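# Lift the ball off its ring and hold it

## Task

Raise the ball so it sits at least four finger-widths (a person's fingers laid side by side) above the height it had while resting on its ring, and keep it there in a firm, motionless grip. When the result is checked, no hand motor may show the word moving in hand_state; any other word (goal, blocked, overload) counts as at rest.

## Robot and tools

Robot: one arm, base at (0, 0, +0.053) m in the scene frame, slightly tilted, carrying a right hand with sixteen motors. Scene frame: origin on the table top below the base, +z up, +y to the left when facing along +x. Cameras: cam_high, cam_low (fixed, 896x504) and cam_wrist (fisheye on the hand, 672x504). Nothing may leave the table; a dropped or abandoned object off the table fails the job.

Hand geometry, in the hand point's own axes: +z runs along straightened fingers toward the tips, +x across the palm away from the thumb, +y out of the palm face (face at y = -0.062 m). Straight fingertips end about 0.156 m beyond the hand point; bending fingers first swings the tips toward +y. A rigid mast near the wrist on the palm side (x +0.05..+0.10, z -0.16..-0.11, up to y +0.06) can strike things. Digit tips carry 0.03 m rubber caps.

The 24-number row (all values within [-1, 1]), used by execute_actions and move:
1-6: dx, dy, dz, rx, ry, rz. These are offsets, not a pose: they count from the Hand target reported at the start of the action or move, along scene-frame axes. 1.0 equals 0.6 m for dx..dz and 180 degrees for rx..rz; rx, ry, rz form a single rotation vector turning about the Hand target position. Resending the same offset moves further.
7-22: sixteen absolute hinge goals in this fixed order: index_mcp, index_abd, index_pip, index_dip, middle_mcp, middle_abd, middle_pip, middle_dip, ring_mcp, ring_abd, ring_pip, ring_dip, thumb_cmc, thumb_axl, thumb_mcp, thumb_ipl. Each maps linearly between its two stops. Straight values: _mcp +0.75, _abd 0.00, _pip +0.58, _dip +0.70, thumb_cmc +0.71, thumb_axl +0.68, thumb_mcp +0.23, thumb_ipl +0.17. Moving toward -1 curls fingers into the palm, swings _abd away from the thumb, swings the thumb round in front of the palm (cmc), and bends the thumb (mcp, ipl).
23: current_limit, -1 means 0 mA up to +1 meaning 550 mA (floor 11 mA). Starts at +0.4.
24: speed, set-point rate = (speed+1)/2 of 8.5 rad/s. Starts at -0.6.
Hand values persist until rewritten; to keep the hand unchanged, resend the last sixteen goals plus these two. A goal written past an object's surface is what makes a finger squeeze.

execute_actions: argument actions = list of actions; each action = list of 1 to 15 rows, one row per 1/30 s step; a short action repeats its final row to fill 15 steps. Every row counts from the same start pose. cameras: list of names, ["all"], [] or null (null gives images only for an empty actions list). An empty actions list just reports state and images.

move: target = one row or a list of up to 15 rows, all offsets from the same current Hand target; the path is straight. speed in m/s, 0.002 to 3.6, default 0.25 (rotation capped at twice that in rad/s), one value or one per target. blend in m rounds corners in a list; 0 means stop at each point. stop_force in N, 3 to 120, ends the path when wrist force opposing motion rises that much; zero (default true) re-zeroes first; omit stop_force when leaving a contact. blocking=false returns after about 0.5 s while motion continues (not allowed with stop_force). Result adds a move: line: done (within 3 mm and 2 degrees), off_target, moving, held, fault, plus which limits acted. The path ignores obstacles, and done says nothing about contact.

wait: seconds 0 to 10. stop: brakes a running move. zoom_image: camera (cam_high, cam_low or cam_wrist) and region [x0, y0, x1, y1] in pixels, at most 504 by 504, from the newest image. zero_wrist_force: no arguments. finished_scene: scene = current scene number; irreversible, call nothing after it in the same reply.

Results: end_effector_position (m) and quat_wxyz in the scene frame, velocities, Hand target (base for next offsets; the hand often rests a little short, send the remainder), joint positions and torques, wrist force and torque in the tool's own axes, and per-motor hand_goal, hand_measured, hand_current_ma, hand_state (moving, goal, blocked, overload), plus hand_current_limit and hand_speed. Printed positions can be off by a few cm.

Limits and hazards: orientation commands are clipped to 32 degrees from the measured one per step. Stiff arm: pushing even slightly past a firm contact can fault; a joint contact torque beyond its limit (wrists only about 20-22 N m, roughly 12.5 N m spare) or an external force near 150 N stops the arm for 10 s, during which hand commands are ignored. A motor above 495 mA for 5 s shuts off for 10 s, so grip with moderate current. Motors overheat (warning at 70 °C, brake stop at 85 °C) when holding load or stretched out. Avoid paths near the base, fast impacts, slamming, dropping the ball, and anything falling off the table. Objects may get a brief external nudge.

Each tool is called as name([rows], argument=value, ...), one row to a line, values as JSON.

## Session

execute_actions(actions=[])

Scene clock: 0.00 s.
end_effector_position=(+0.2005, +0.1125, +0.2452) hand_goal=(+0.754, +0.000, +0.576, +0.696, +0.754, +0.000, +0.576, +0.696, +0.754, +0.000, +0.576, +0.696, +0.714, +0.678, +0.226, +0.168) hand_measured=(+0.754, +0.000, +0.576, +0.696, +0.754, +0.000, +0.576, +0.696, +0.754, +0.000, +0.576, +0.696, +0.714, +0.678, +0.226, +0.168) hand_current_ma=(+0, +0, +0, +0, +0, +0, +0, +0, +0, +0, +0, +0, +0, +0, +0, +0) hand_state=(goal, goal, goal, goal, goal, goal, goal, goal, goal, goal, goal, goal, goal, goal, goal, goal) hand_current_limit=0.40 hand_speed=-0.60 end_effector_quat_wxyz=(+0.185, +0.956, +0.221, +0.050)
Joint positions: [0.659 -1.981 2.447 -1.971 -1.951 1.749]
Joint velocities: within noise
Joint torques (N m): no reading
Motor temperatures (°C): [31 29 28 39 38 39]
Wrist force (N): no reading
Wrist torque (N m): no reading
Wrist force, peak (N): no reading
Hand target: +0.2005, +0.1125, +0.2452; +0.185, +0.956, +0.221, +0.050
camera_calibration:
cam_wrist: T_world_to_cam=[[-0.425606, -0.887255, 0.177872, 0.183319], [-0.75008, 0.455859, 0.479138, -0.0657599], [-0.506202, 0.0705059, -0.859528, 0.423867], [0, 0, 0, 1]] pos_world=[0.243259, 0.162743, 0.363227]

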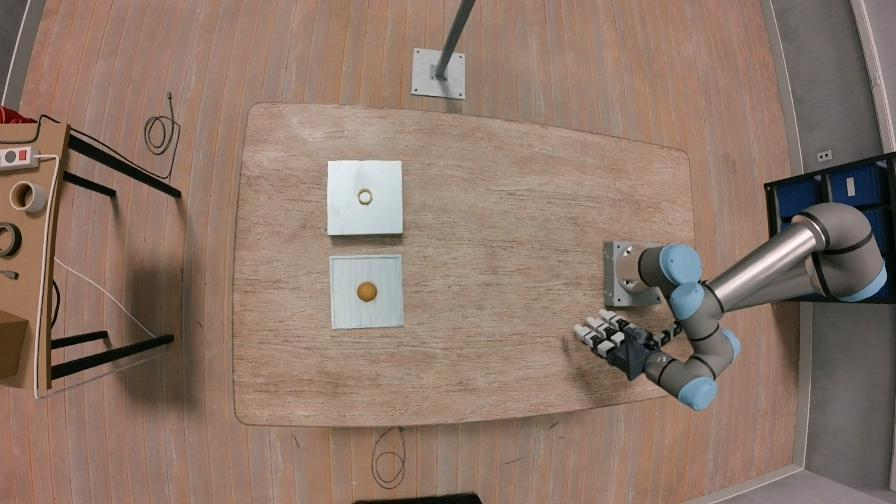

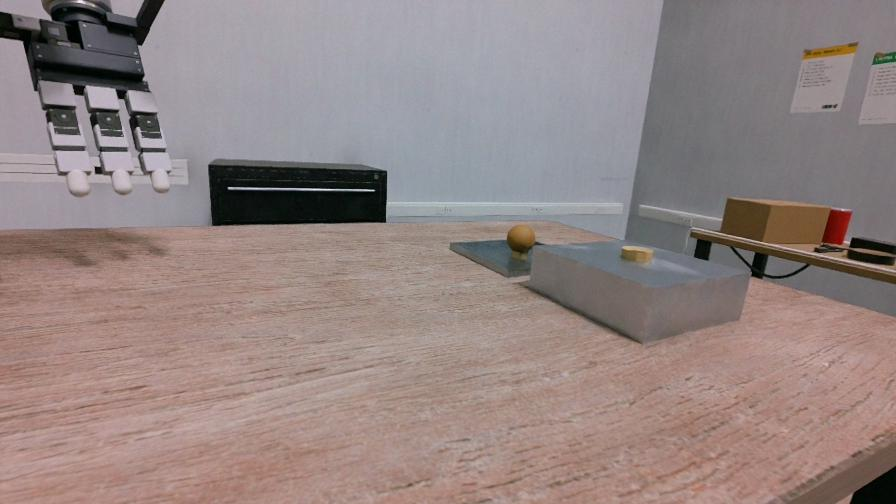

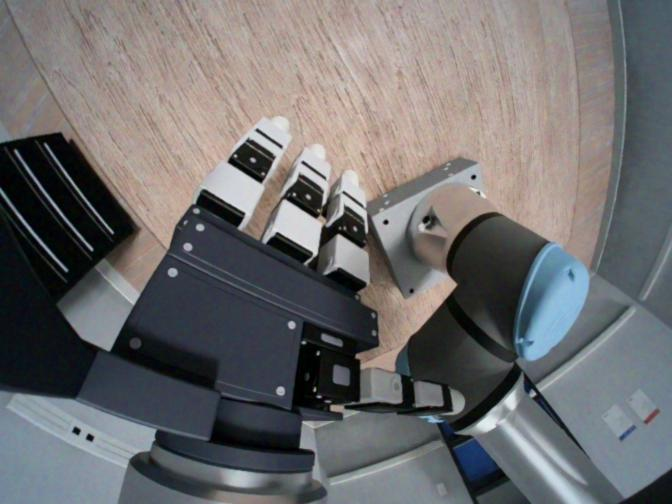

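move(target=[0.9,-0.074,-0.05,0.4609,-0.2820,-0.5063,0.753,-0.1,0.066,0.188,0.753,0.1,0.066,0.188,0.754,0,0.576,0.696,-0.686,0.678,0.112,0.059,0.25,-0.6], speed=0.6)

Scene clock: 12.43 s.
end_effector_position=(+0.7404, +0.0681, +0.2152) hand_goal=(+0.754, -0.100, +0.066, +0.188, +0.754, +0.100, +0.066, +0.188, +0.754, +0.000, +0.576, +0.696, -0.686, +0.678, +0.112, +0.060) hand_measured=(+0.750, -0.098, +0.068, +0.190, +0.748, +0.098, +0.068, +0.192, +0.748, +0.000, +0.576, +0.696, -0.682, +0.678, +0.110, +0.062) hand_current_ma=(-4, +2, +1, +2, -5, -1, +1, +2, -6, +0, +0, +0, +3, +0, -1, +1) hand_state=(goal, goal, goal, goal, goal, goal, goal, goal, goal, goal, goal, goal, goal, goal, goal, goal) hand_current_limit=0.25 hand_speed=-0.60 end_effector_quat_wxyz=(-0.364, +0.606, -0.606, +0.365) end_effector_velocity=(+0.000, +0.001, -0.001) end_effector_angular_velocity=(+0.005, +0.002, -0.001)
Joint positions: [-0.112 -0.99 1.741 -3.389 -1.444 3.064]
Joint velocities: [0.001 0.001 0 0.001 0 0.005]
Joint torques (N m): [6.59 -33.75 -22.23 -2.85 0.01 1.36]
Wrist force (N): [-1.0 0.5 0.5]
Wrist torque (N m): [-0.12 0.05 -0.02]
Wrist force, peak (N): [-0.9 0.2 2.1]
Hand target: +0.7405, +0.0681, +0.2152; -0.364, +0.606, -0.606, +0.365
Off the commanded pose: 0.000 m, 0 deg.
move: done

move(target=[0.124,0,-0.15,0,0,0,0.753,-0.1,0.066,0.188,0.753,0.1,0.066,0.188,0.754,0,0.576,0.696,-0.686,0.678,0.112,0.059,0.25,-0.6], cameras=["cam_low","cam_wrist"])

zoom_image(camera="cam_low", region=[420, 150, 620, 290])

Scene clock: 16.10 s.
end_effector_position=(+0.8148, +0.0682, +0.1252) hand_goal=(+0.754, -0.100, +0.066, +0.188, +0.754, +0.100, +0.066, +0.188, +0.754, +0.000, +0.576, +0.696, -0.686, +0.678, +0.112, +0.060) hand_measured=(+0.748, -0.098, +0.068, +0.190, +0.748, +0.098, +0.068, +0.192, +0.748, +0.000, +0.576, +0.696, -0.682, +0.678, +0.110, +0.062) hand_current_ma=(-5, +2, +1, +1, -6, -1, +1, +2, -7, +0, +0, +0, +3, +0, -1, +1) hand_state=(goal, goal, goal, goal, goal, goal, goal, goal, goal, goal, goal, goal, goal, goal, goal, goal) hand_current_limit=0.25 hand_speed=-0.60 end_effector_quat_wxyz=(-0.364, +0.606, -0.606, +0.365)
Joint positions: [-0.096 -0.713 1.513 -3.438 -1.458 3.072]
Joint torques (N m): [-8.63 -37.49 -28.32 -3.56 1.53 -1.32]
Wrist force (N): [-1.1 0.5 0.4]
Wrist torque (N m): [-0.13 0.05 -0.03]
Wrist force, peak (N): [-0.8 1.7 2.6]
Hand target: +0.8149, +0.0681, +0.1252; -0.364, +0.606, -0.606, +0.365
Off the commanded pose: 0.000 m, 0 deg.
move: done
camera_calibration:
cam_wrist: T_world_to_cam=[[-0.25035, 0.770809, -0.585814, 0.266574], [-0.407274, 0.465091, 0.786014, 0.154425], [0.878324, 0.435365, 0.197495, -0.650468], [0, 0, 0, 1]] pos_world=[0.700952, 0.00589215, 0.163247]
Images, in order (width x height): cam_low 896x504, cam_wrist 672x504.

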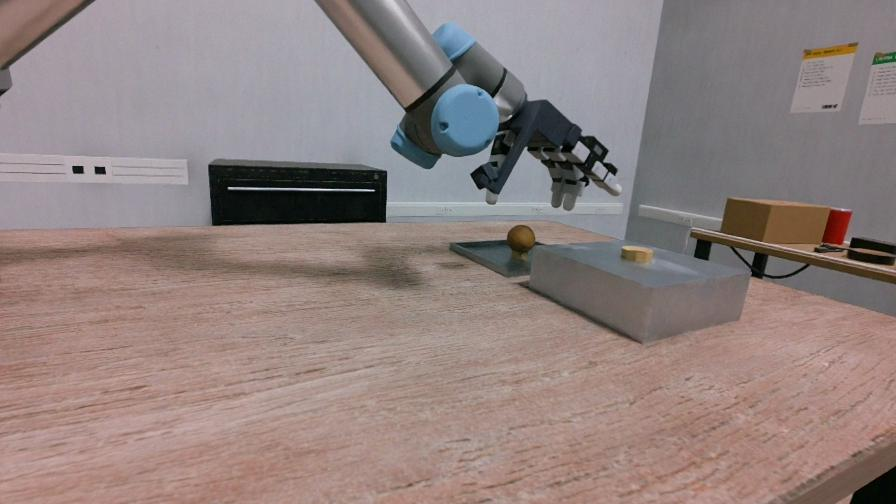

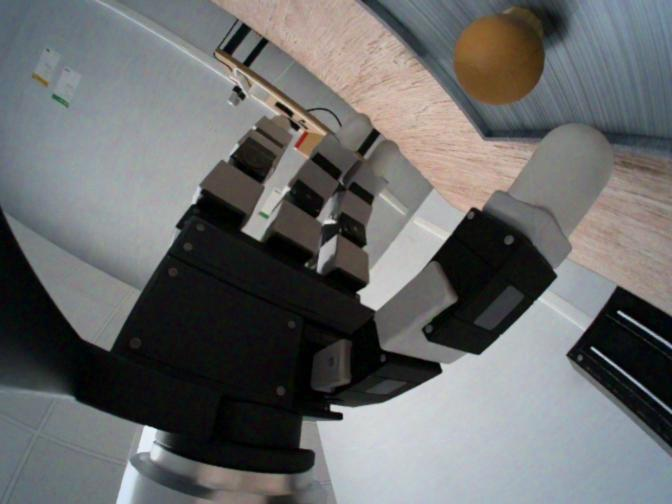

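Scaled by 2.520 from the camera's 896x504 image, which has a finer 1280x720 frame.

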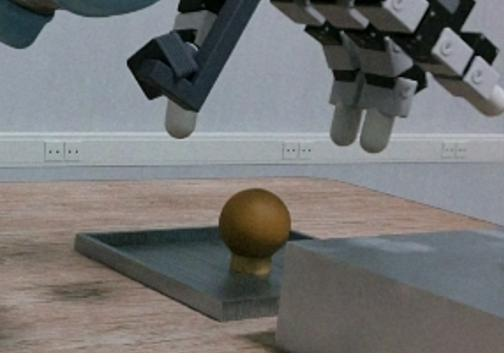

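move(target=[-0.0065,-0.005,-0.122,0,0,0,0.753,-0.1,0.066,0.188,0.753,0.1,0.066,0.188,0.754,0,0.576,0.696,-0.686,0.678,0.112,0.059,0.25,-0.6], speed=0.12)

move(target=[0,0,0,0,0,0,0.616,-0.1,-0.095,0.029,0.616,0.1,-0.095,0.029,0.754,0,0.576,0.696,-0.686,0.678,-0.022,0.016,0.25,-0.75], cameras=["cam_low","cam_wrist"])

zoom_image(camera="cam_low", region=[420, 150, 620, 290])

Scene clock: 25.27 s.
end_effector_position=(+0.8110, +0.0650, +0.0521) hand_goal=(+0.754, -0.100, +0.066, +0.188, +0.754, +0.100, +0.066, +0.188, +0.754, +0.000, +0.576, +0.696, -0.686, +0.678, +0.112, +0.060) hand_measured=(+0.748, -0.098, +0.068, +0.190, +0.748, +0.098, +0.068, +0.192, +0.748, +0.000, +0.576, +0.696, -0.682, +0.678, +0.110, +0.062) hand_current_ma=(-5, +2, +1, +1, -7, -1, +1, +2, -7, +0, +0, +0, +3, +0, -1, +1) hand_state=(goal, goal, goal, goal, goal, goal, goal, goal, goal, goal, goal, goal, goal, goal, goal, goal) hand_current_limit=0.25 hand_speed=-0.60 end_effector_quat_wxyz=(-0.364, +0.606, -0.606, +0.365)
Joint positions: [-0.103 -0.59 1.513 -3.562 -1.453 3.069]
Joint torques (N m): [4.82 -46.91 -11.7 -2.24 -0.75 0.2]
Wrist force (N): [-0.9 0.4 0.5]
Wrist torque (N m): [-0.13 0.06 0.00]
Wrist force, peak (N): [-1.3 2.1 1.6]
Hand target: +0.8110, +0.0651, +0.0520; -0.364, +0.606, -0.606, +0.365
Off the commanded pose: 0.000 m, 0 deg.
move: done

Scene clock: 25.77 s.
end_effector_position=(+0.8110, +0.0650, +0.0520) hand_goal=(+0.616, -0.100, -0.094, +0.030, +0.616, +0.100, -0.094, +0.030, +0.754, +0.000, +0.576, +0.696, -0.686, +0.678, -0.022, +0.016) hand_measured=(+0.612, -0.098, -0.092, +0.032, +0.612, +0.098, -0.092, +0.034, +0.748, +0.000, +0.576, +0.696, -0.682, +0.678, -0.020, +0.018) hand_current_ma=(-3, +2, +2, +2, -4, -1, +2, +2, -7, +0, +0, +0, +3, +0, +1, +2) hand_state=(goal, goal, goal, goal, goal, goal, goal, goal, goal, goal, goal, goal, goal, goal, goal, goal) hand_current_limit=0.25 hand_speed=-0.75 end_effector_quat_wxyz=(-0.364, +0.606, -0.606, +0.365)
Joint positions: [-0.103 -0.59 1.513 -3.562 -1.453 3.069]
Joint torques (N m): [9.73 -41.23 -6.26 -3.59 -1.27 1.34]
Wrist force (N): [-1.1 0.7 0.7]
Wrist torque (N m): [-0.10 0.07 -0.01]
Wrist force, peak (N): [-1.1 1.0 0.6]
Hand target: +0.8110, +0.0651, +0.0520; -0.364, +0.606, -0.606, +0.365
Off the commanded pose: 0.000 m, 0 deg.
move: done
camera_calibration:
cam_wrist: T_world_to_cam=[[-0.250182, 0.770786, -0.585917, 0.225023], [-0.407453, 0.465146, 0.785889, 0.21199], [0.878289, 0.435349, 0.197688, -0.631317], [0, 0, 0, 1]] pos_world=[0.697151, 0.00279226, 0.0900476]
Images, in order (width x height): cam_low 896x504, cam_wrist 672x504.

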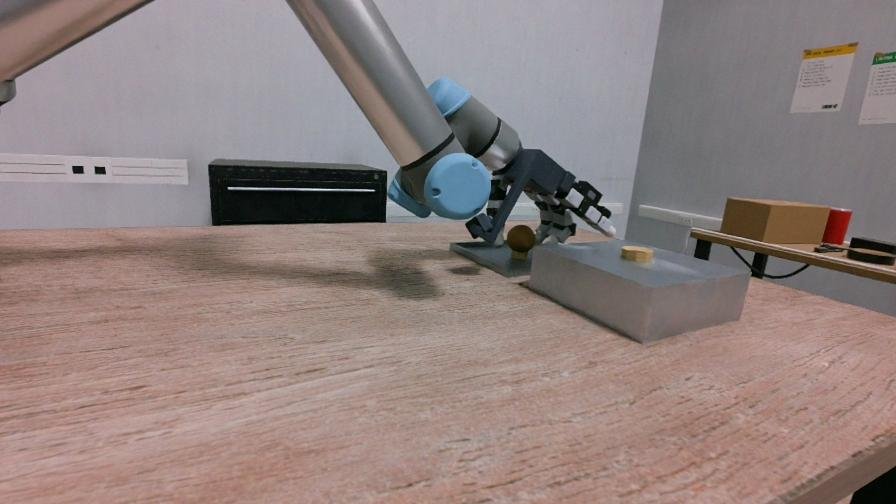

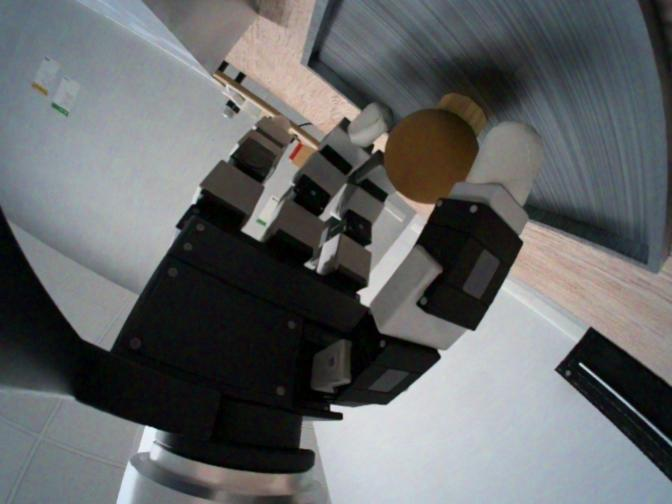

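Scaled by 2.520 from the camera's 896x504 image, which has a finer 1280x720 frame.

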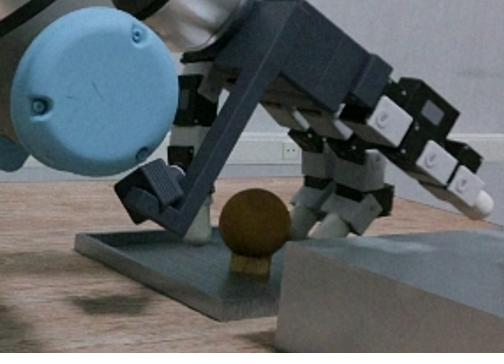

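move(target=[0,0,0,0,0,0,0.42,-0.1,-0.3,-0.101,0.42,0.1,-0.3,-0.101,0.754,0,0.576,0.696,-0.686,0.678,-0.281,-0.211,0.25,-0.9])

wait(seconds=0.5, cameras=["cam_wrist"])

Scene clock: 30.43 s.
end_effector_position=(+0.8110, +0.0651, +0.0520) hand_goal=(+0.420, -0.100, -0.300, -0.100, +0.420, +0.100, -0.300, -0.100, +0.754, +0.000, +0.576, +0.696, -0.686, +0.678, -0.280, -0.210) hand_measured=(+0.540, -0.094, -0.202, -0.076, +0.512, +0.096, -0.230, -0.084, +0.748, +0.000, +0.576, +0.696, -0.686, +0.678, -0.082, -0.044) hand_current_ma=(+344, +3, +282, +36, +286, -2, +173, +21, -7, +0, +0, +0, +0, +0, +344, +344) hand_state=(blocked, goal, blocked, blocked, blocked, goal, blocked, goal, goal, goal, goal, goal, goal, goal, blocked, blocked) hand_current_limit=0.25 hand_speed=-0.90 end_effector_quat_wxyz=(-0.364, +0.606, -0.606, +0.365)
Joint positions: [-0.103 -0.59 1.513 -3.562 -1.453 3.069]
Joint torques (N m): [7.93 -40.95 -7.62 -3.76 -1.28 1.26]
Wrist force (N): [-0.8 0.7 1.3]
Wrist torque (N m): [-0.17 0.03 0.00]
Wrist force, peak (N): [-1.4 1.0 1.3]
Hand target: +0.8110, +0.0651, +0.0520; -0.364, +0.606, -0.606, +0.365
Off the commanded pose: 0.000 m, 0 deg.
move: done

Scene clock: 30.93 s.
end_effector_position=(+0.8110, +0.0651, +0.0520) hand_goal=(+0.420, -0.100, -0.300, -0.100, +0.420, +0.100, -0.300, -0.100, +0.754, +0.000, +0.576, +0.696, -0.686, +0.678, -0.280, -0.210) hand_measured=(+0.540, -0.094, -0.202, -0.076, +0.512, +0.096, -0.230, -0.084, +0.748, +0.000, +0.576, +0.696, -0.686, +0.678, -0.082, -0.044) hand_current_ma=(+344, +3, +282, +36, +286, -2, +173, +21, -7, +0, +0, +0, +0, +0, +344, +344) hand_state=(blocked, goal, blocked, blocked, blocked, goal, blocked, goal, goal, goal, goal, goal, goal, goal, blocked, blocked) hand_current_limit=0.25 hand_speed=-0.90 end_effector_quat_wxyz=(-0.364, +0.606, -0.606, +0.365)
Joint positions: [-0.103 -0.59 1.513 -3.562 -1.453 3.069]
Joint torques (N m): [7.41 -41.74 -8.97 -3.73 -1.29 1.29]
Wrist force (N): [-1.0 1.2 1.4]
Wrist torque (N m): [-0.12 0.05 0.00]
Wrist force, peak (N): [-1.1 1.5 1.2]
Hand target: +0.8110, +0.0651, +0.0520; -0.364, +0.606, -0.606, +0.365
Off the commanded pose: 0.000 m, 0 deg.
wait: 0.50 s; at rest by 0.17 s
camera_calibration:
cam_wrist: T_world_to_cam=[[-0.250233, 0.77076, -0.585929, 0.22506], [-0.407384, 0.465181, 0.785904, 0.211941], [0.878306, 0.435357, 0.197592, -0.63132], [0, 0, 0, 1]] pos_world=[0.697151, 0.00279242, 0.0900474]
Images, in order (width x height): cam_wrist 672x504.

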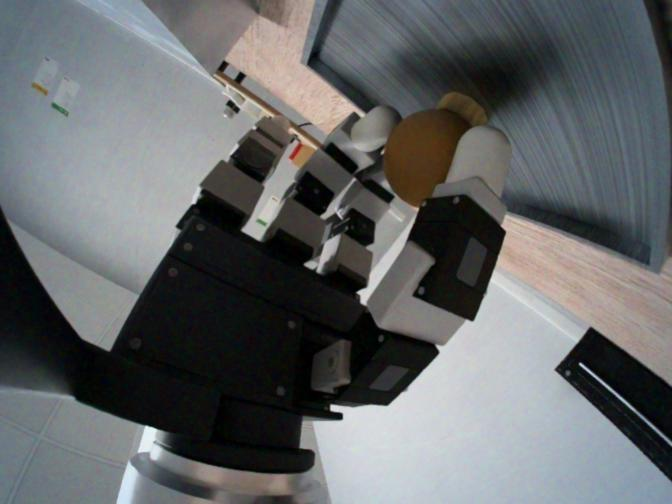

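Index is at its cap; ease slightly while lifting.

move(target=[0,0,0.21,0,0,0,0.44,-0.1,-0.3,-0.101,0.42,0.1,-0.3,-0.101,0.754,0,0.576,0.696,-0.686,0.678,-0.281,-0.211,0.28,-0.9], cameras=["cam_low","cam_wrist"], speed=0.12)

wait(seconds=1)

Scene clock: 34.90 s.
end_effector_position=(+0.8110, +0.0651, +0.1780) hand_goal=(+0.440, -0.100, -0.300, -0.100, +0.420, +0.100, -0.300, -0.100, +0.754, +0.000, +0.576, +0.696, -0.686, +0.678, -0.280, -0.210) hand_measured=(+0.540, -0.094, -0.202, -0.076, +0.512, +0.096, -0.230, -0.084, +0.748, +0.000, +0.576, +0.696, -0.686, +0.678, -0.082, -0.044) hand_current_ma=(+315, +3, +281, +36, +285, -2, +173, +21, -7, +0, +0, +0, +0, +0, +352, +352) hand_state=(blocked, goal, blocked, blocked, blocked, goal, blocked, goal, goal, goal, goal, goal, goal, goal, blocked, blocked) hand_current_limit=0.28 hand_speed=-0.90 end_effector_quat_wxyz=(-0.364, +0.606, -0.606, +0.365)
Joint positions: [-0.101 -0.804 1.518 -3.352 -1.454 3.07]
Joint torques (N m): [6.31 -48.37 -9.62 -3.07 -0.82 0.32]
Wrist force (N): [-1.3 0.9 1.1]
Wrist torque (N m): [-0.14 0.09 -0.05]
Wrist force, peak (N): [-0.7 2.8 1.7]
Hand target: +0.8110, +0.0651, +0.1780; -0.364, +0.606, -0.606, +0.365
Off the commanded pose: 0.000 m, 0 deg.
move: done
camera_calibration:
cam_wrist: T_world_to_cam=[[-0.250109, 0.770749, -0.585996, 0.298814], [-0.407586, 0.465178, 0.785801, 0.113079], [0.878248, 0.435379, 0.197801, -0.656221], [0, 0, 0, 1]] pos_world=[0.69715, 0.0027925, 0.216048]
Images, in order (width x height): cam_low 896x504, cam_wrist 672x504.

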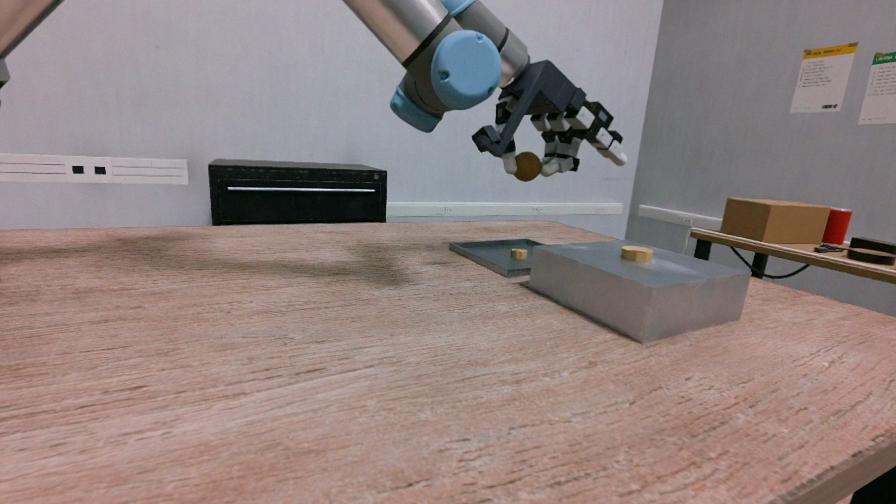

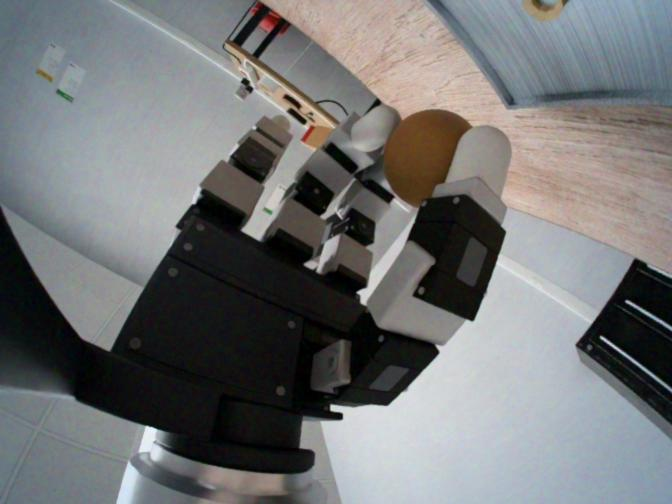

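Scene clock: 35.90 s.
end_effector_position=(+0.8110, +0.0651, +0.1780) hand_goal=(+0.440, -0.100, -0.300, -0.100, +0.420, +0.100, -0.300, -0.100, +0.754, +0.000, +0.576, +0.696, -0.686, +0.678, -0.280, -0.210) hand_measured=(+0.540, -0.094, -0.202, -0.076, +0.512, +0.096, -0.230, -0.084, +0.748, +0.000, +0.576, +0.696, -0.686, +0.678, -0.082, -0.044) hand_current_ma=(+315, +3, +281, +36, +285, -2, +173, +21, -7, +0, +0, +0, +0, +0, +352, +352) hand_state=(blocked, goal, blocked, blocked, blocked, goal, blocked, goal, goal, goal, goal, goal, goal, goal, blocked, blocked) hand_current_limit=0.28 hand_speed=-0.90 end_effector_quat_wxyz=(-0.364, +0.606, -0.606, +0.365)
Joint positions: [-0.101 -0.804 1.518 -3.352 -1.454 3.07]
Joint torques (N m): [-1.79 -56.39 -9.34 -1.38 0.37 -1.47]
Wrist force (N): [-1.2 1.2 1.0]
Wrist torque (N m): [-0.10 0.07 -0.04]
Wrist force, peak (N): [-1.5 1.3 1.2]
Hand target: +0.8110, +0.0651, +0.1780; -0.364, +0.606, -0.606, +0.365
Off the commanded pose: 0.000 m, 0 deg.
wait: 1.00 s; at rest by 0.17 s

finished_scene(scene=2)

The scene is finished: the task was done.


## Next scene

The same job, from a new start.

execute_actions(actions=[])

Scene clock: 0.00 s.
end_effector_position=(+0.1400, +0.2581, +0.1490) hand_goal=(+0.754, +0.000, +0.576, +0.696, +0.754, +0.000, +0.576, +0.696, +0.754, +0.000, +0.576, +0.696, +0.714, +0.678, +0.226, +0.168) hand_measured=(+0.754, +0.000, +0.576, +0.696, +0.754, +0.000, +0.576, +0.696, +0.754, +0.000, +0.576, +0.696, +0.714, +0.678, +0.226, +0.168) hand_current_ma=(+0, +0, +0, +0, +0, +0, +0, +0, +0, +0, +0, +0, +0, +0, +0, +0) hand_state=(goal, goal, goal, goal, goal, goal, goal, goal, goal, goal, goal, goal, goal, goal, goal, goal) hand_current_limit=0.40 hand_speed=-0.60 end_effector_quat_wxyz=(-0.031, +0.842, +0.330, -0.426)
Joint positions: [0.71 -1.343 2.043 -1.408 -1.284 1.365]
Joint velocities: within noise
Joint torques (N m): no reading
Motor temperatures (°C): [30 29 28 38 38 39]
Wrist force (N): no reading
Wrist torque (N m): no reading
Wrist force, peak (N): no reading
Hand target: +0.1400, +0.2581, +0.1490; -0.031, +0.842, +0.330, -0.426
camera_calibration:
cam_wrist: T_world_to_cam=[[-0.0254312, -0.95637, 0.29105, 0.248921], [0.076596, 0.288424, 0.954434, -0.274783], [-0.996738, 0.0465656, 0.0659191, 0.237192], [0, 0, 0, 1]] pos_world=[0.263796, 0.30627, 0.174178]

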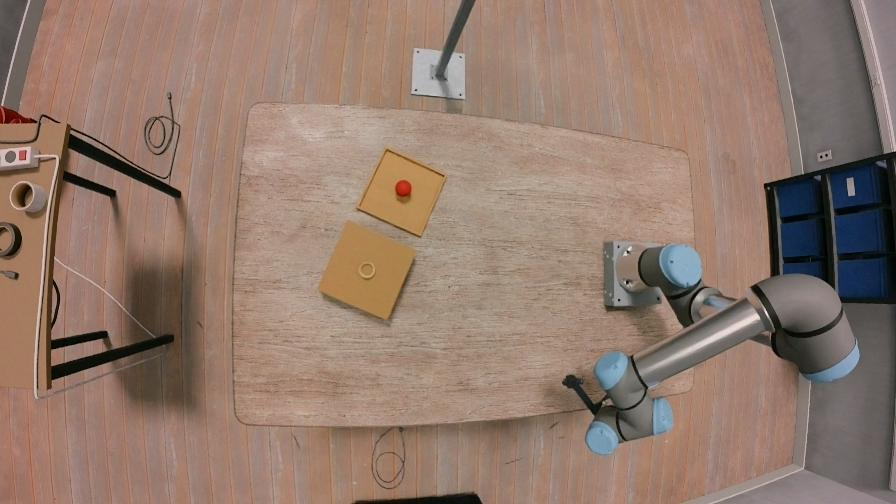

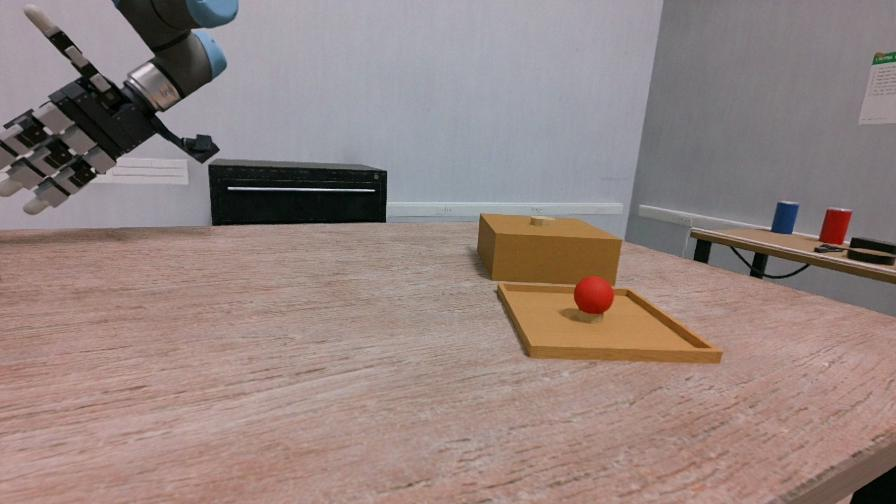

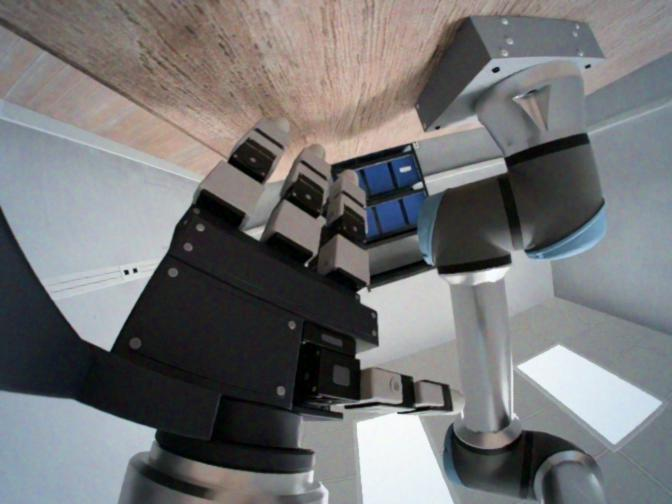

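move(target=[0.633,-0.5,0.19,0.1359,-0.3858,-0.7945,0.753,-0.1,0.066,0.188,0.753,0.1,0.066,0.188,0.754,0,0.576,0.696,-0.686,0.678,0.112,0.059,0.28,-0.6], speed=0.6)

Scene clock: 15.30 s.
end_effector_position=(+0.5198, -0.0418, +0.2631) hand_goal=(+0.754, -0.100, +0.066, +0.188, +0.754, +0.100, +0.066, +0.188, +0.754, +0.000, +0.576, +0.696, -0.686, +0.678, +0.112, +0.060) hand_measured=(+0.748, -0.100, +0.068, +0.190, +0.748, +0.096, +0.068, +0.192, +0.748, +0.000, +0.576, +0.696, -0.686, +0.678, +0.110, +0.062) hand_current_ma=(-4, +0, +1, +2, -5, -2, +1, +2, -6, +0, +0, +0, +0, +0, -1, +1) hand_state=(goal, goal, goal, goal, goal, goal, goal, goal, goal, goal, goal, goal, goal, goal, goal, goal) hand_current_limit=0.28 hand_speed=-0.60 end_effector_quat_wxyz=(-0.364, +0.606, -0.606, +0.364)
Joint positions: [-0.506 -1.533 2.337 -3.379 -1.103 2.854]
Joint torques (N m): [-8 -21.73 -8.76 -4.7 -1.12 1.14]
Wrist force (N): [-1.1 -0.1 -0.1]
Wrist torque (N m): [-0.04 -0.04 -0.17]
Wrist force, peak (N): [-0.2 -2.0 0.9]
Hand target: +0.5198, -0.0419, +0.2630; -0.364, +0.606, -0.606, +0.364
Off the commanded pose: 0.000 m, 0 deg.
move: done

Hover to (.722,-.204,.115).

move(target=[0.337,-0.270,-0.2467,0,0,0,0.753,-0.1,0.066,0.188,0.753,0.1,0.066,0.188,0.754,0,0.576,0.696,-0.686,0.678,0.112,0.059,0.28,-0.6], cameras=["cam_low","cam_wrist"], speed=0.3)

zoom_image(camera="cam_low", region=[480, 180, 720, 350])

Scene clock: 18.67 s.
end_effector_position=(+0.7219, -0.2038, +0.1151) hand_goal=(+0.754, -0.100, +0.066, +0.188, +0.754, +0.100, +0.066, +0.188, +0.754, +0.000, +0.576, +0.696, -0.686, +0.678, +0.112, +0.060) hand_measured=(+0.748, -0.100, +0.068, +0.190, +0.748, +0.096, +0.068, +0.192, +0.748, +0.000, +0.576, +0.696, -0.686, +0.678, +0.110, +0.062) hand_current_ma=(-5, +0, +1, +1, -6, -2, +1, +2, -6, +0, +0, +0, +0, +0, -1, +1) hand_state=(goal, goal, goal, goal, goal, goal, goal, goal, goal, goal, goal, goal, goal, goal, goal, goal) hand_current_limit=0.28 hand_speed=-0.60 end_effector_quat_wxyz=(-0.364, +0.606, -0.606, +0.364)
Joint positions: [-0.567 -0.799 1.715 -3.472 -1.052 2.817]
Joint torques (N m): [8.69 -32.34 -27.23 -4.36 -1.25 1.19]
Wrist force (N): [-0.7 0.1 -0.1]
Wrist torque (N m): [-0.03 -0.07 0.07]
Wrist force, peak (N): [-2.5 -0.2 -2.0]
Hand target: +0.7220, -0.2039, +0.1150; -0.364, +0.606, -0.606, +0.364
Off the commanded pose: 0.000 m, 0 deg.
move: done
camera_calibration:
cam_wrist: T_world_to_cam=[[-0.25169, 0.770234, -0.585996, 0.447906], [-0.40775, 0.464734, 0.785979, 0.251239], [0.87772, 0.436763, 0.197094, -0.447724], [0, 0, 0, 1]] pos_world=[0.608153, -0.266203, 0.153246]
Images, in order (width x height): cam_low 896x504, cam_wrist 672x504.

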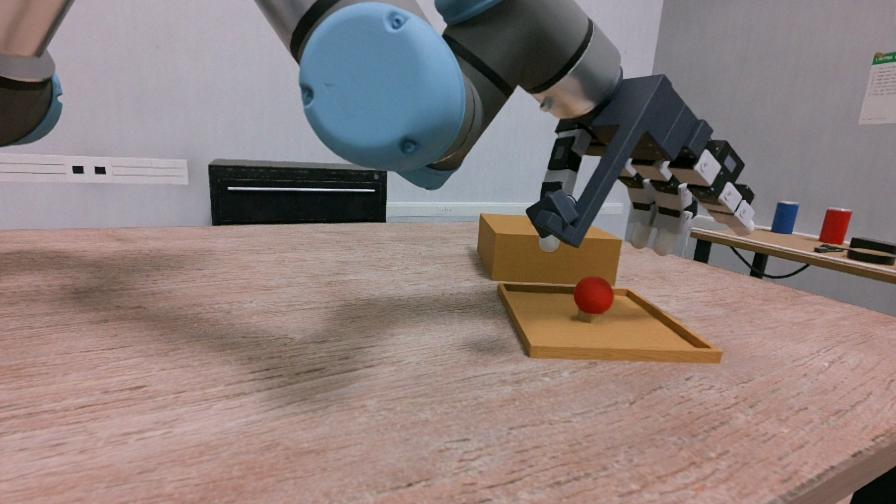

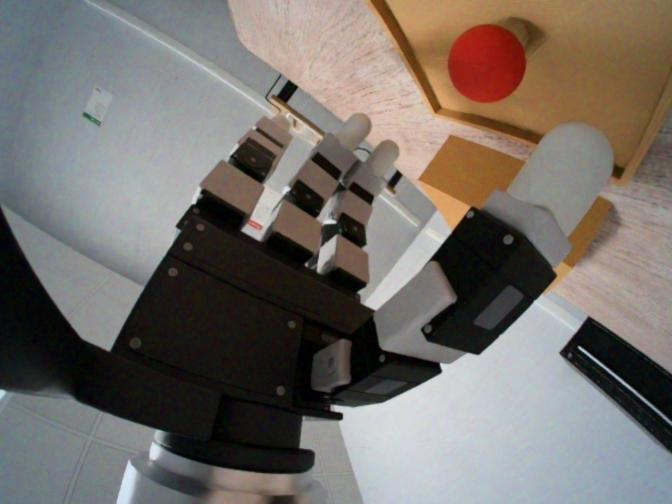

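Scaled by 2.100 from the camera's 896x504 image, which has a finer 1280x720 frame.

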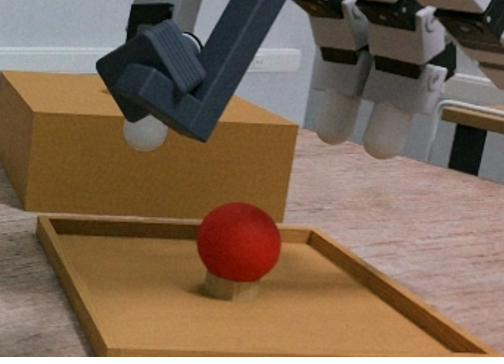

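move(target=[-0.005,-0.0102,-0.107,0,0,0,0.753,-0.1,0.066,0.188,0.753,0.1,0.066,0.188,0.754,0,0.576,0.696,-0.686,0.678,0.112,0.059,0.28,-0.6], speed=0.12)

move(target=[0,0,0,0,0,0,0.616,-0.1,-0.095,0.029,0.616,0.1,-0.095,0.029,0.754,0,0.576,0.696,-0.686,0.678,-0.022,0.016,0.25,-0.75], cameras=["cam_low","cam_wrist"])

zoom_image(camera="cam_low", region=[480, 180, 720, 350])

Scene clock: 27.07 s.
end_effector_position=(+0.7190, -0.2101, +0.0509) hand_goal=(+0.754, -0.100, +0.066, +0.188, +0.754, +0.100, +0.066, +0.188, +0.754, +0.000, +0.576, +0.696, -0.686, +0.678, +0.112, +0.060) hand_measured=(+0.748, -0.100, +0.068, +0.190, +0.748, +0.096, +0.068, +0.192, +0.748, +0.000, +0.576, +0.696, -0.686, +0.678, +0.110, +0.062) hand_current_ma=(-5, +0, +1, +1, -7, -2, +1, +2, -7, +0, +0, +0, +0, +0, -1, +1) hand_state=(goal, goal, goal, goal, goal, goal, goal, goal, goal, goal, goal, goal, goal, goal, goal, goal) hand_current_limit=0.28 hand_speed=-0.60 end_effector_quat_wxyz=(-0.364, +0.606, -0.606, +0.364)
Joint positions: [-0.58 -0.676 1.704 -3.581 -1.042 2.809]
Joint torques (N m): [8.16 -46.13 -4.95 -1.64 -1.06 1.26]
Wrist force (N): [-0.7 0.3 0.2]
Wrist torque (N m): [-0.03 -0.06 0.06]
Wrist force, peak (N): [-0.3 1.8 0.7]
Hand target: +0.7190, -0.2100, +0.0508; -0.364, +0.606, -0.606, +0.364
Off the commanded pose: 0.000 m, 0 deg.
move: done

Scene clock: 27.57 s.
end_effector_position=(+0.7190, -0.2100, +0.0509) hand_goal=(+0.616, -0.100, -0.094, +0.030, +0.616, +0.100, -0.094, +0.030, +0.754, +0.000, +0.576, +0.696, -0.686, +0.678, -0.022, +0.016) hand_measured=(+0.612, -0.100, -0.092, +0.032, +0.612, +0.096, -0.092, +0.034, +0.748, +0.000, +0.576, +0.696, -0.686, +0.678, -0.020, +0.018) hand_current_ma=(-3, +0, +2, +2, -4, -2, +2, +2, -7, +0, +0, +0, +0, +0, +1, +2) hand_state=(goal, goal, goal, goal, goal, goal, goal, goal, goal, goal, goal, goal, goal, goal, goal, goal) hand_current_limit=0.25 hand_speed=-0.75 end_effector_quat_wxyz=(-0.364, +0.606, -0.606, +0.364)
Joint positions: [-0.579 -0.676 1.704 -3.581 -1.042 2.809]
Joint torques (N m): [8.62 -39.38 -4.89 -3.67 -1.2 1.31]
Wrist force (N): [-0.6 0.5 -0.1]
Wrist torque (N m): [0.04 -0.06 0.08]
Wrist force, peak (N): [-0.9 0.4 -0.2]
Hand target: +0.7190, -0.2100, +0.0508; -0.364, +0.606, -0.606, +0.364
Off the commanded pose: 0.000 m, 0 deg.
move: done
camera_calibration:
cam_wrist: T_world_to_cam=[[-0.251656, 0.770195, -0.586063, 0.414305], [-0.407771, 0.464799, 0.785929, 0.303433], [0.87772, 0.436763, 0.197094, -0.429817], [0, 0, 0, 1]] pos_world=[0.605253, -0.272403, 0.0890464]
Images, in order (width x height): cam_low 896x504, cam_wrist 672x504.

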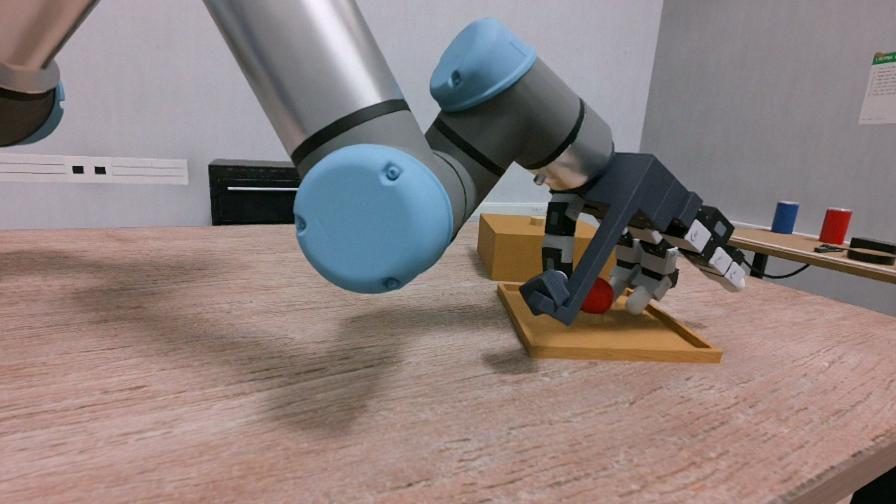

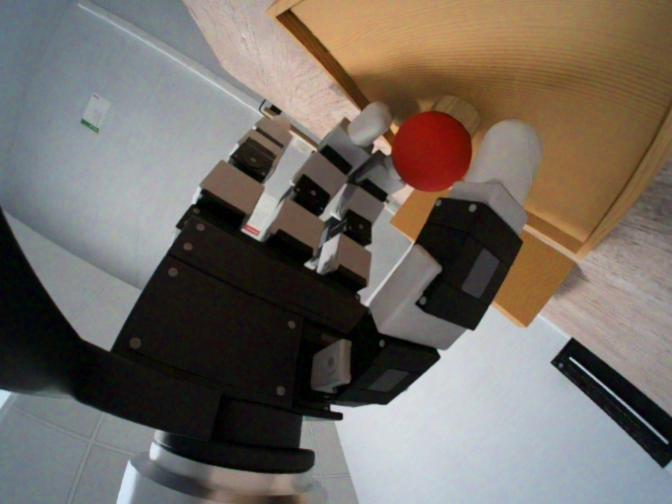

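Scaled by 2.100 from the camera's 896x504 image, which has a finer 1280x720 frame.

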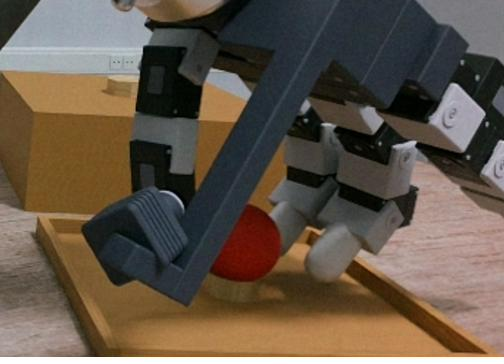

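move(target=[0,0,-0.004,0,0,0,0.616,-0.1,-0.095,0.029,0.616,0.1,-0.095,0.029,0.754,0,0.576,0.696,-0.686,0.678,-0.022,0.016,0.25,-0.9], speed=0.1)

move(target=[0,0,0,0,0,0,0.41,-0.1,-0.3,-0.101,0.4,0.1,-0.3,-0.101,0.754,0,0.576,0.696,-0.686,0.678,-0.3,-0.23,0.26,-0.9], cameras=["cam_wrist"])

Scene clock: 31.10 s.
end_effector_position=(+0.7190, -0.2099, +0.0484) hand_goal=(+0.616, -0.100, -0.094, +0.030, +0.616, +0.100, -0.094, +0.030, +0.754, +0.000, +0.576, +0.696, -0.686, +0.678, -0.022, +0.016) hand_measured=(+0.612, -0.100, -0.092, +0.032, +0.612, +0.096, -0.092, +0.034, +0.748, +0.000, +0.576, +0.696, -0.686, +0.678, -0.020, +0.018) hand_current_ma=(-3, +0, +2, +2, -4, -2, +2, +2, -7, +0, +0, +0, +0, +0, +1, +2) hand_state=(goal, goal, goal, goal, goal, goal, goal, goal, goal, goal, goal, goal, goal, goal, goal, goal) hand_current_limit=0.25 hand_speed=-0.90 end_effector_quat_wxyz=(-0.364, +0.606, -0.606, +0.364)
Joint positions: [-0.579 -0.671 1.703 -3.585 -1.042 2.809]
Joint torques (N m): [0.62 -40.75 -25.58 -4.04 0.57 -0.21]
Wrist force (N): [-0.9 0.4 -0.3]
Wrist torque (N m): [0.04 -0.03 0.05]
Wrist force, peak (N): [-0.9 0.7 -0.1]
Hand target: +0.7190, -0.2100, +0.0484; -0.364, +0.606, -0.606, +0.364
Off the commanded pose: 0.000 m, 0 deg.
move: done

Scene clock: 31.90 s.
end_effector_position=(+0.7190, -0.2100, +0.0484) hand_goal=(+0.410, -0.100, -0.300, -0.100, +0.400, +0.100, -0.300, -0.100, +0.754, +0.000, +0.576, +0.696, -0.686, +0.678, -0.300, -0.230) hand_measured=(+0.516, -0.096, -0.214, -0.084, +0.492, +0.096, -0.242, -0.090, +0.748, +0.000, +0.576, +0.696, -0.688, +0.678, -0.100, -0.058) hand_current_ma=(+346, +2, +236, +23, +278, -2, +133, +11, -7, +0, +0, +0, -1, +0, +347, +347) hand_state=(blocked, goal, blocked, goal, blocked, goal, blocked, goal, goal, goal, goal, goal, goal, goal, blocked, blocked) hand_current_limit=0.26 hand_speed=-0.90 end_effector_quat_wxyz=(-0.364, +0.606, -0.606, +0.364)
Joint positions: [-0.579 -0.671 1.703 -3.585 -1.042 2.809]
Joint torques (N m): [-6.85 -56.06 -24.79 -1.12 2.37 -1.43]
Wrist force (N): [-0.7 0.7 0.1]
Wrist torque (N m): [0.02 -0.04 0.06]
Wrist force, peak (N): [-0.9 1.0 0.2]
Hand target: +0.7190, -0.2100, +0.0484; -0.364, +0.606, -0.606, +0.364
Off the commanded pose: 0.000 m, 0 deg.
move: done
camera_calibration:
cam_wrist: T_world_to_cam=[[-0.25169, 0.770234, -0.585996, 0.412866], [-0.40775, 0.464734, 0.785979, 0.305363], [0.87772, 0.436763, 0.197094, -0.429325], [0, 0, 0, 1]] pos_world=[0.605253, -0.272403, 0.0865463]
Images, in order (width x height): cam_wrist 672x504.

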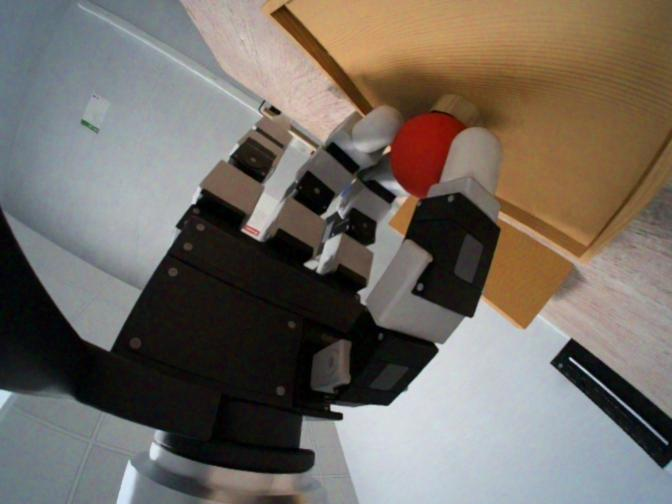

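move(target=[0,0,0.21,0,0,0,0.425,-0.1,-0.3,-0.101,0.4,0.1,-0.3,-0.101,0.754,0,0.576,0.696,-0.686,0.678,-0.3,-0.23,0.29,-0.9], cameras=["cam_low","cam_wrist"], speed=0.12)

wait(seconds=1)

Scene clock: 35.73 s.
end_effector_position=(+0.7190, -0.2100, +0.1745) hand_goal=(+0.426, -0.100, -0.300, -0.100, +0.400, +0.100, -0.300, -0.100, +0.754, +0.000, +0.576, +0.696, -0.686, +0.678, -0.300, -0.230) hand_measured=(+0.516, -0.096, -0.214, -0.084, +0.492, +0.096, -0.242, -0.090, +0.748, +0.000, +0.576, +0.696, -0.688, +0.678, -0.100, -0.058) hand_current_ma=(+273, +2, +236, +23, +278, -2, +133, +11, -7, +0, +0, +0, -1, +0, +355, +355) hand_state=(blocked, goal, blocked, goal, blocked, goal, blocked, goal, goal, goal, goal, goal, goal, goal, blocked, blocked) hand_current_limit=0.29 hand_speed=-0.90 end_effector_quat_wxyz=(-0.364, +0.606, -0.606, +0.364)
Joint positions: [-0.577 -0.907 1.706 -3.354 -1.044 2.81]
Joint torques (N m): [4.11 -41.7 -8.18 -3.07 -0.71 -1.39]
Wrist force (N): [-0.6 0.6 0.2]
Wrist torque (N m): [-0.02 -0.09 0.05]
Wrist force, peak (N): [-0.8 2.3 0.8]
Hand target: +0.7190, -0.2100, +0.1744; -0.364, +0.606, -0.606, +0.364
Off the commanded pose: 0.000 m, 0 deg.
move: done
camera_calibration:
cam_wrist: T_world_to_cam=[[-0.251562, 0.770134, -0.586182, 0.486695], [-0.407917, 0.46487, 0.785811, 0.206424], [0.877679, 0.436794, 0.197208, -0.454169], [0, 0, 0, 1]] pos_world=[0.605252, -0.272403, 0.212647]
Images, in order (width x height): cam_low 896x504, cam_wrist 672x504.

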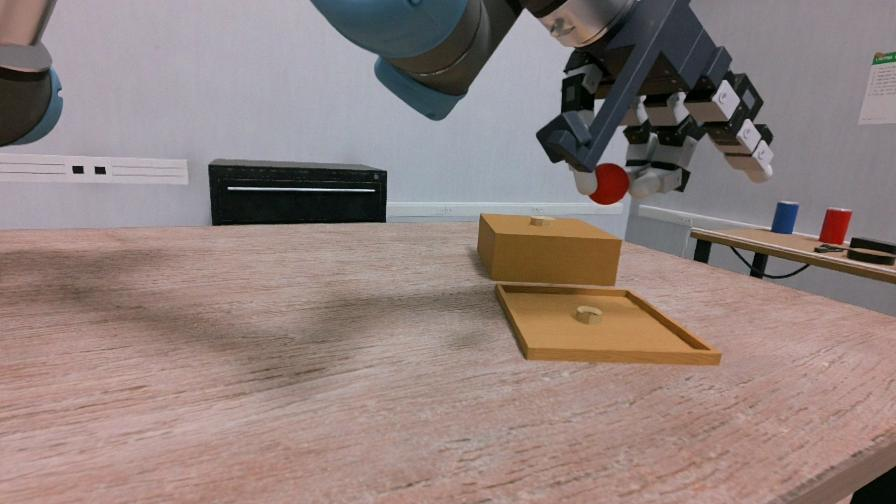

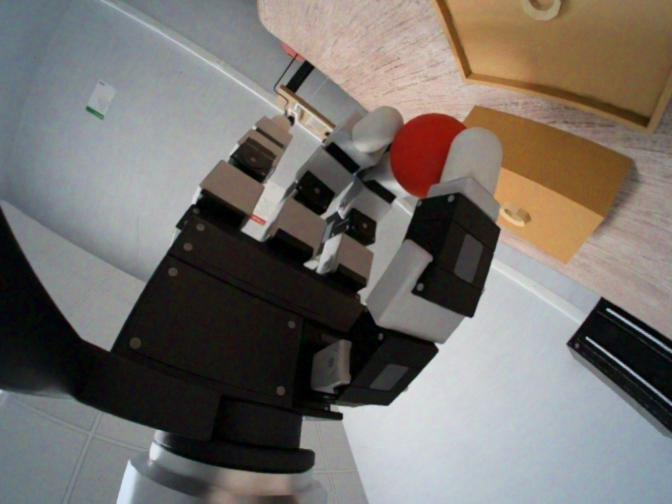

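Scene clock: 36.73 s.
end_effector_position=(+0.7190, -0.2100, +0.1744) hand_goal=(+0.426, -0.100, -0.300, -0.100, +0.400, +0.100, -0.300, -0.100, +0.754, +0.000, +0.576, +0.696, -0.686, +0.678, -0.300, -0.230) hand_measured=(+0.516, -0.096, -0.214, -0.084, +0.492, +0.096, -0.242, -0.090, +0.748, +0.000, +0.576, +0.696, -0.688, +0.678, -0.100, -0.058) hand_current_ma=(+273, +2, +236, +23, +278, -2, +133, +11, -7, +0, +0, +0, -1, +0, +355, +355) hand_state=(blocked, goal, blocked, goal, blocked, goal, blocked, goal, goal, goal, goal, goal, goal, goal, blocked, blocked) hand_current_limit=0.29 hand_speed=-0.90 end_effector_quat_wxyz=(-0.364, +0.606, -0.606, +0.364)
Joint positions: [-0.577 -0.907 1.707 -3.353 -1.044 2.81]
Joint torques (N m): [-5.9 -49.59 -7.88 -0.87 1 -1.44]
Wrist force (N): [-0.6 0.7 0.0]
Wrist torque (N m): [0.01 -0.09 0.07]
Wrist force, peak (N): [-1.1 1.1 0.0]
Hand target: +0.7190, -0.2100, +0.1744; -0.364, +0.606, -0.606, +0.364
Off the commanded pose: 0.000 m, 0 deg.
wait: 1.00 s; at rest by 0.17 s

finished_scene(scene=3)

The scene is finished: the task was done.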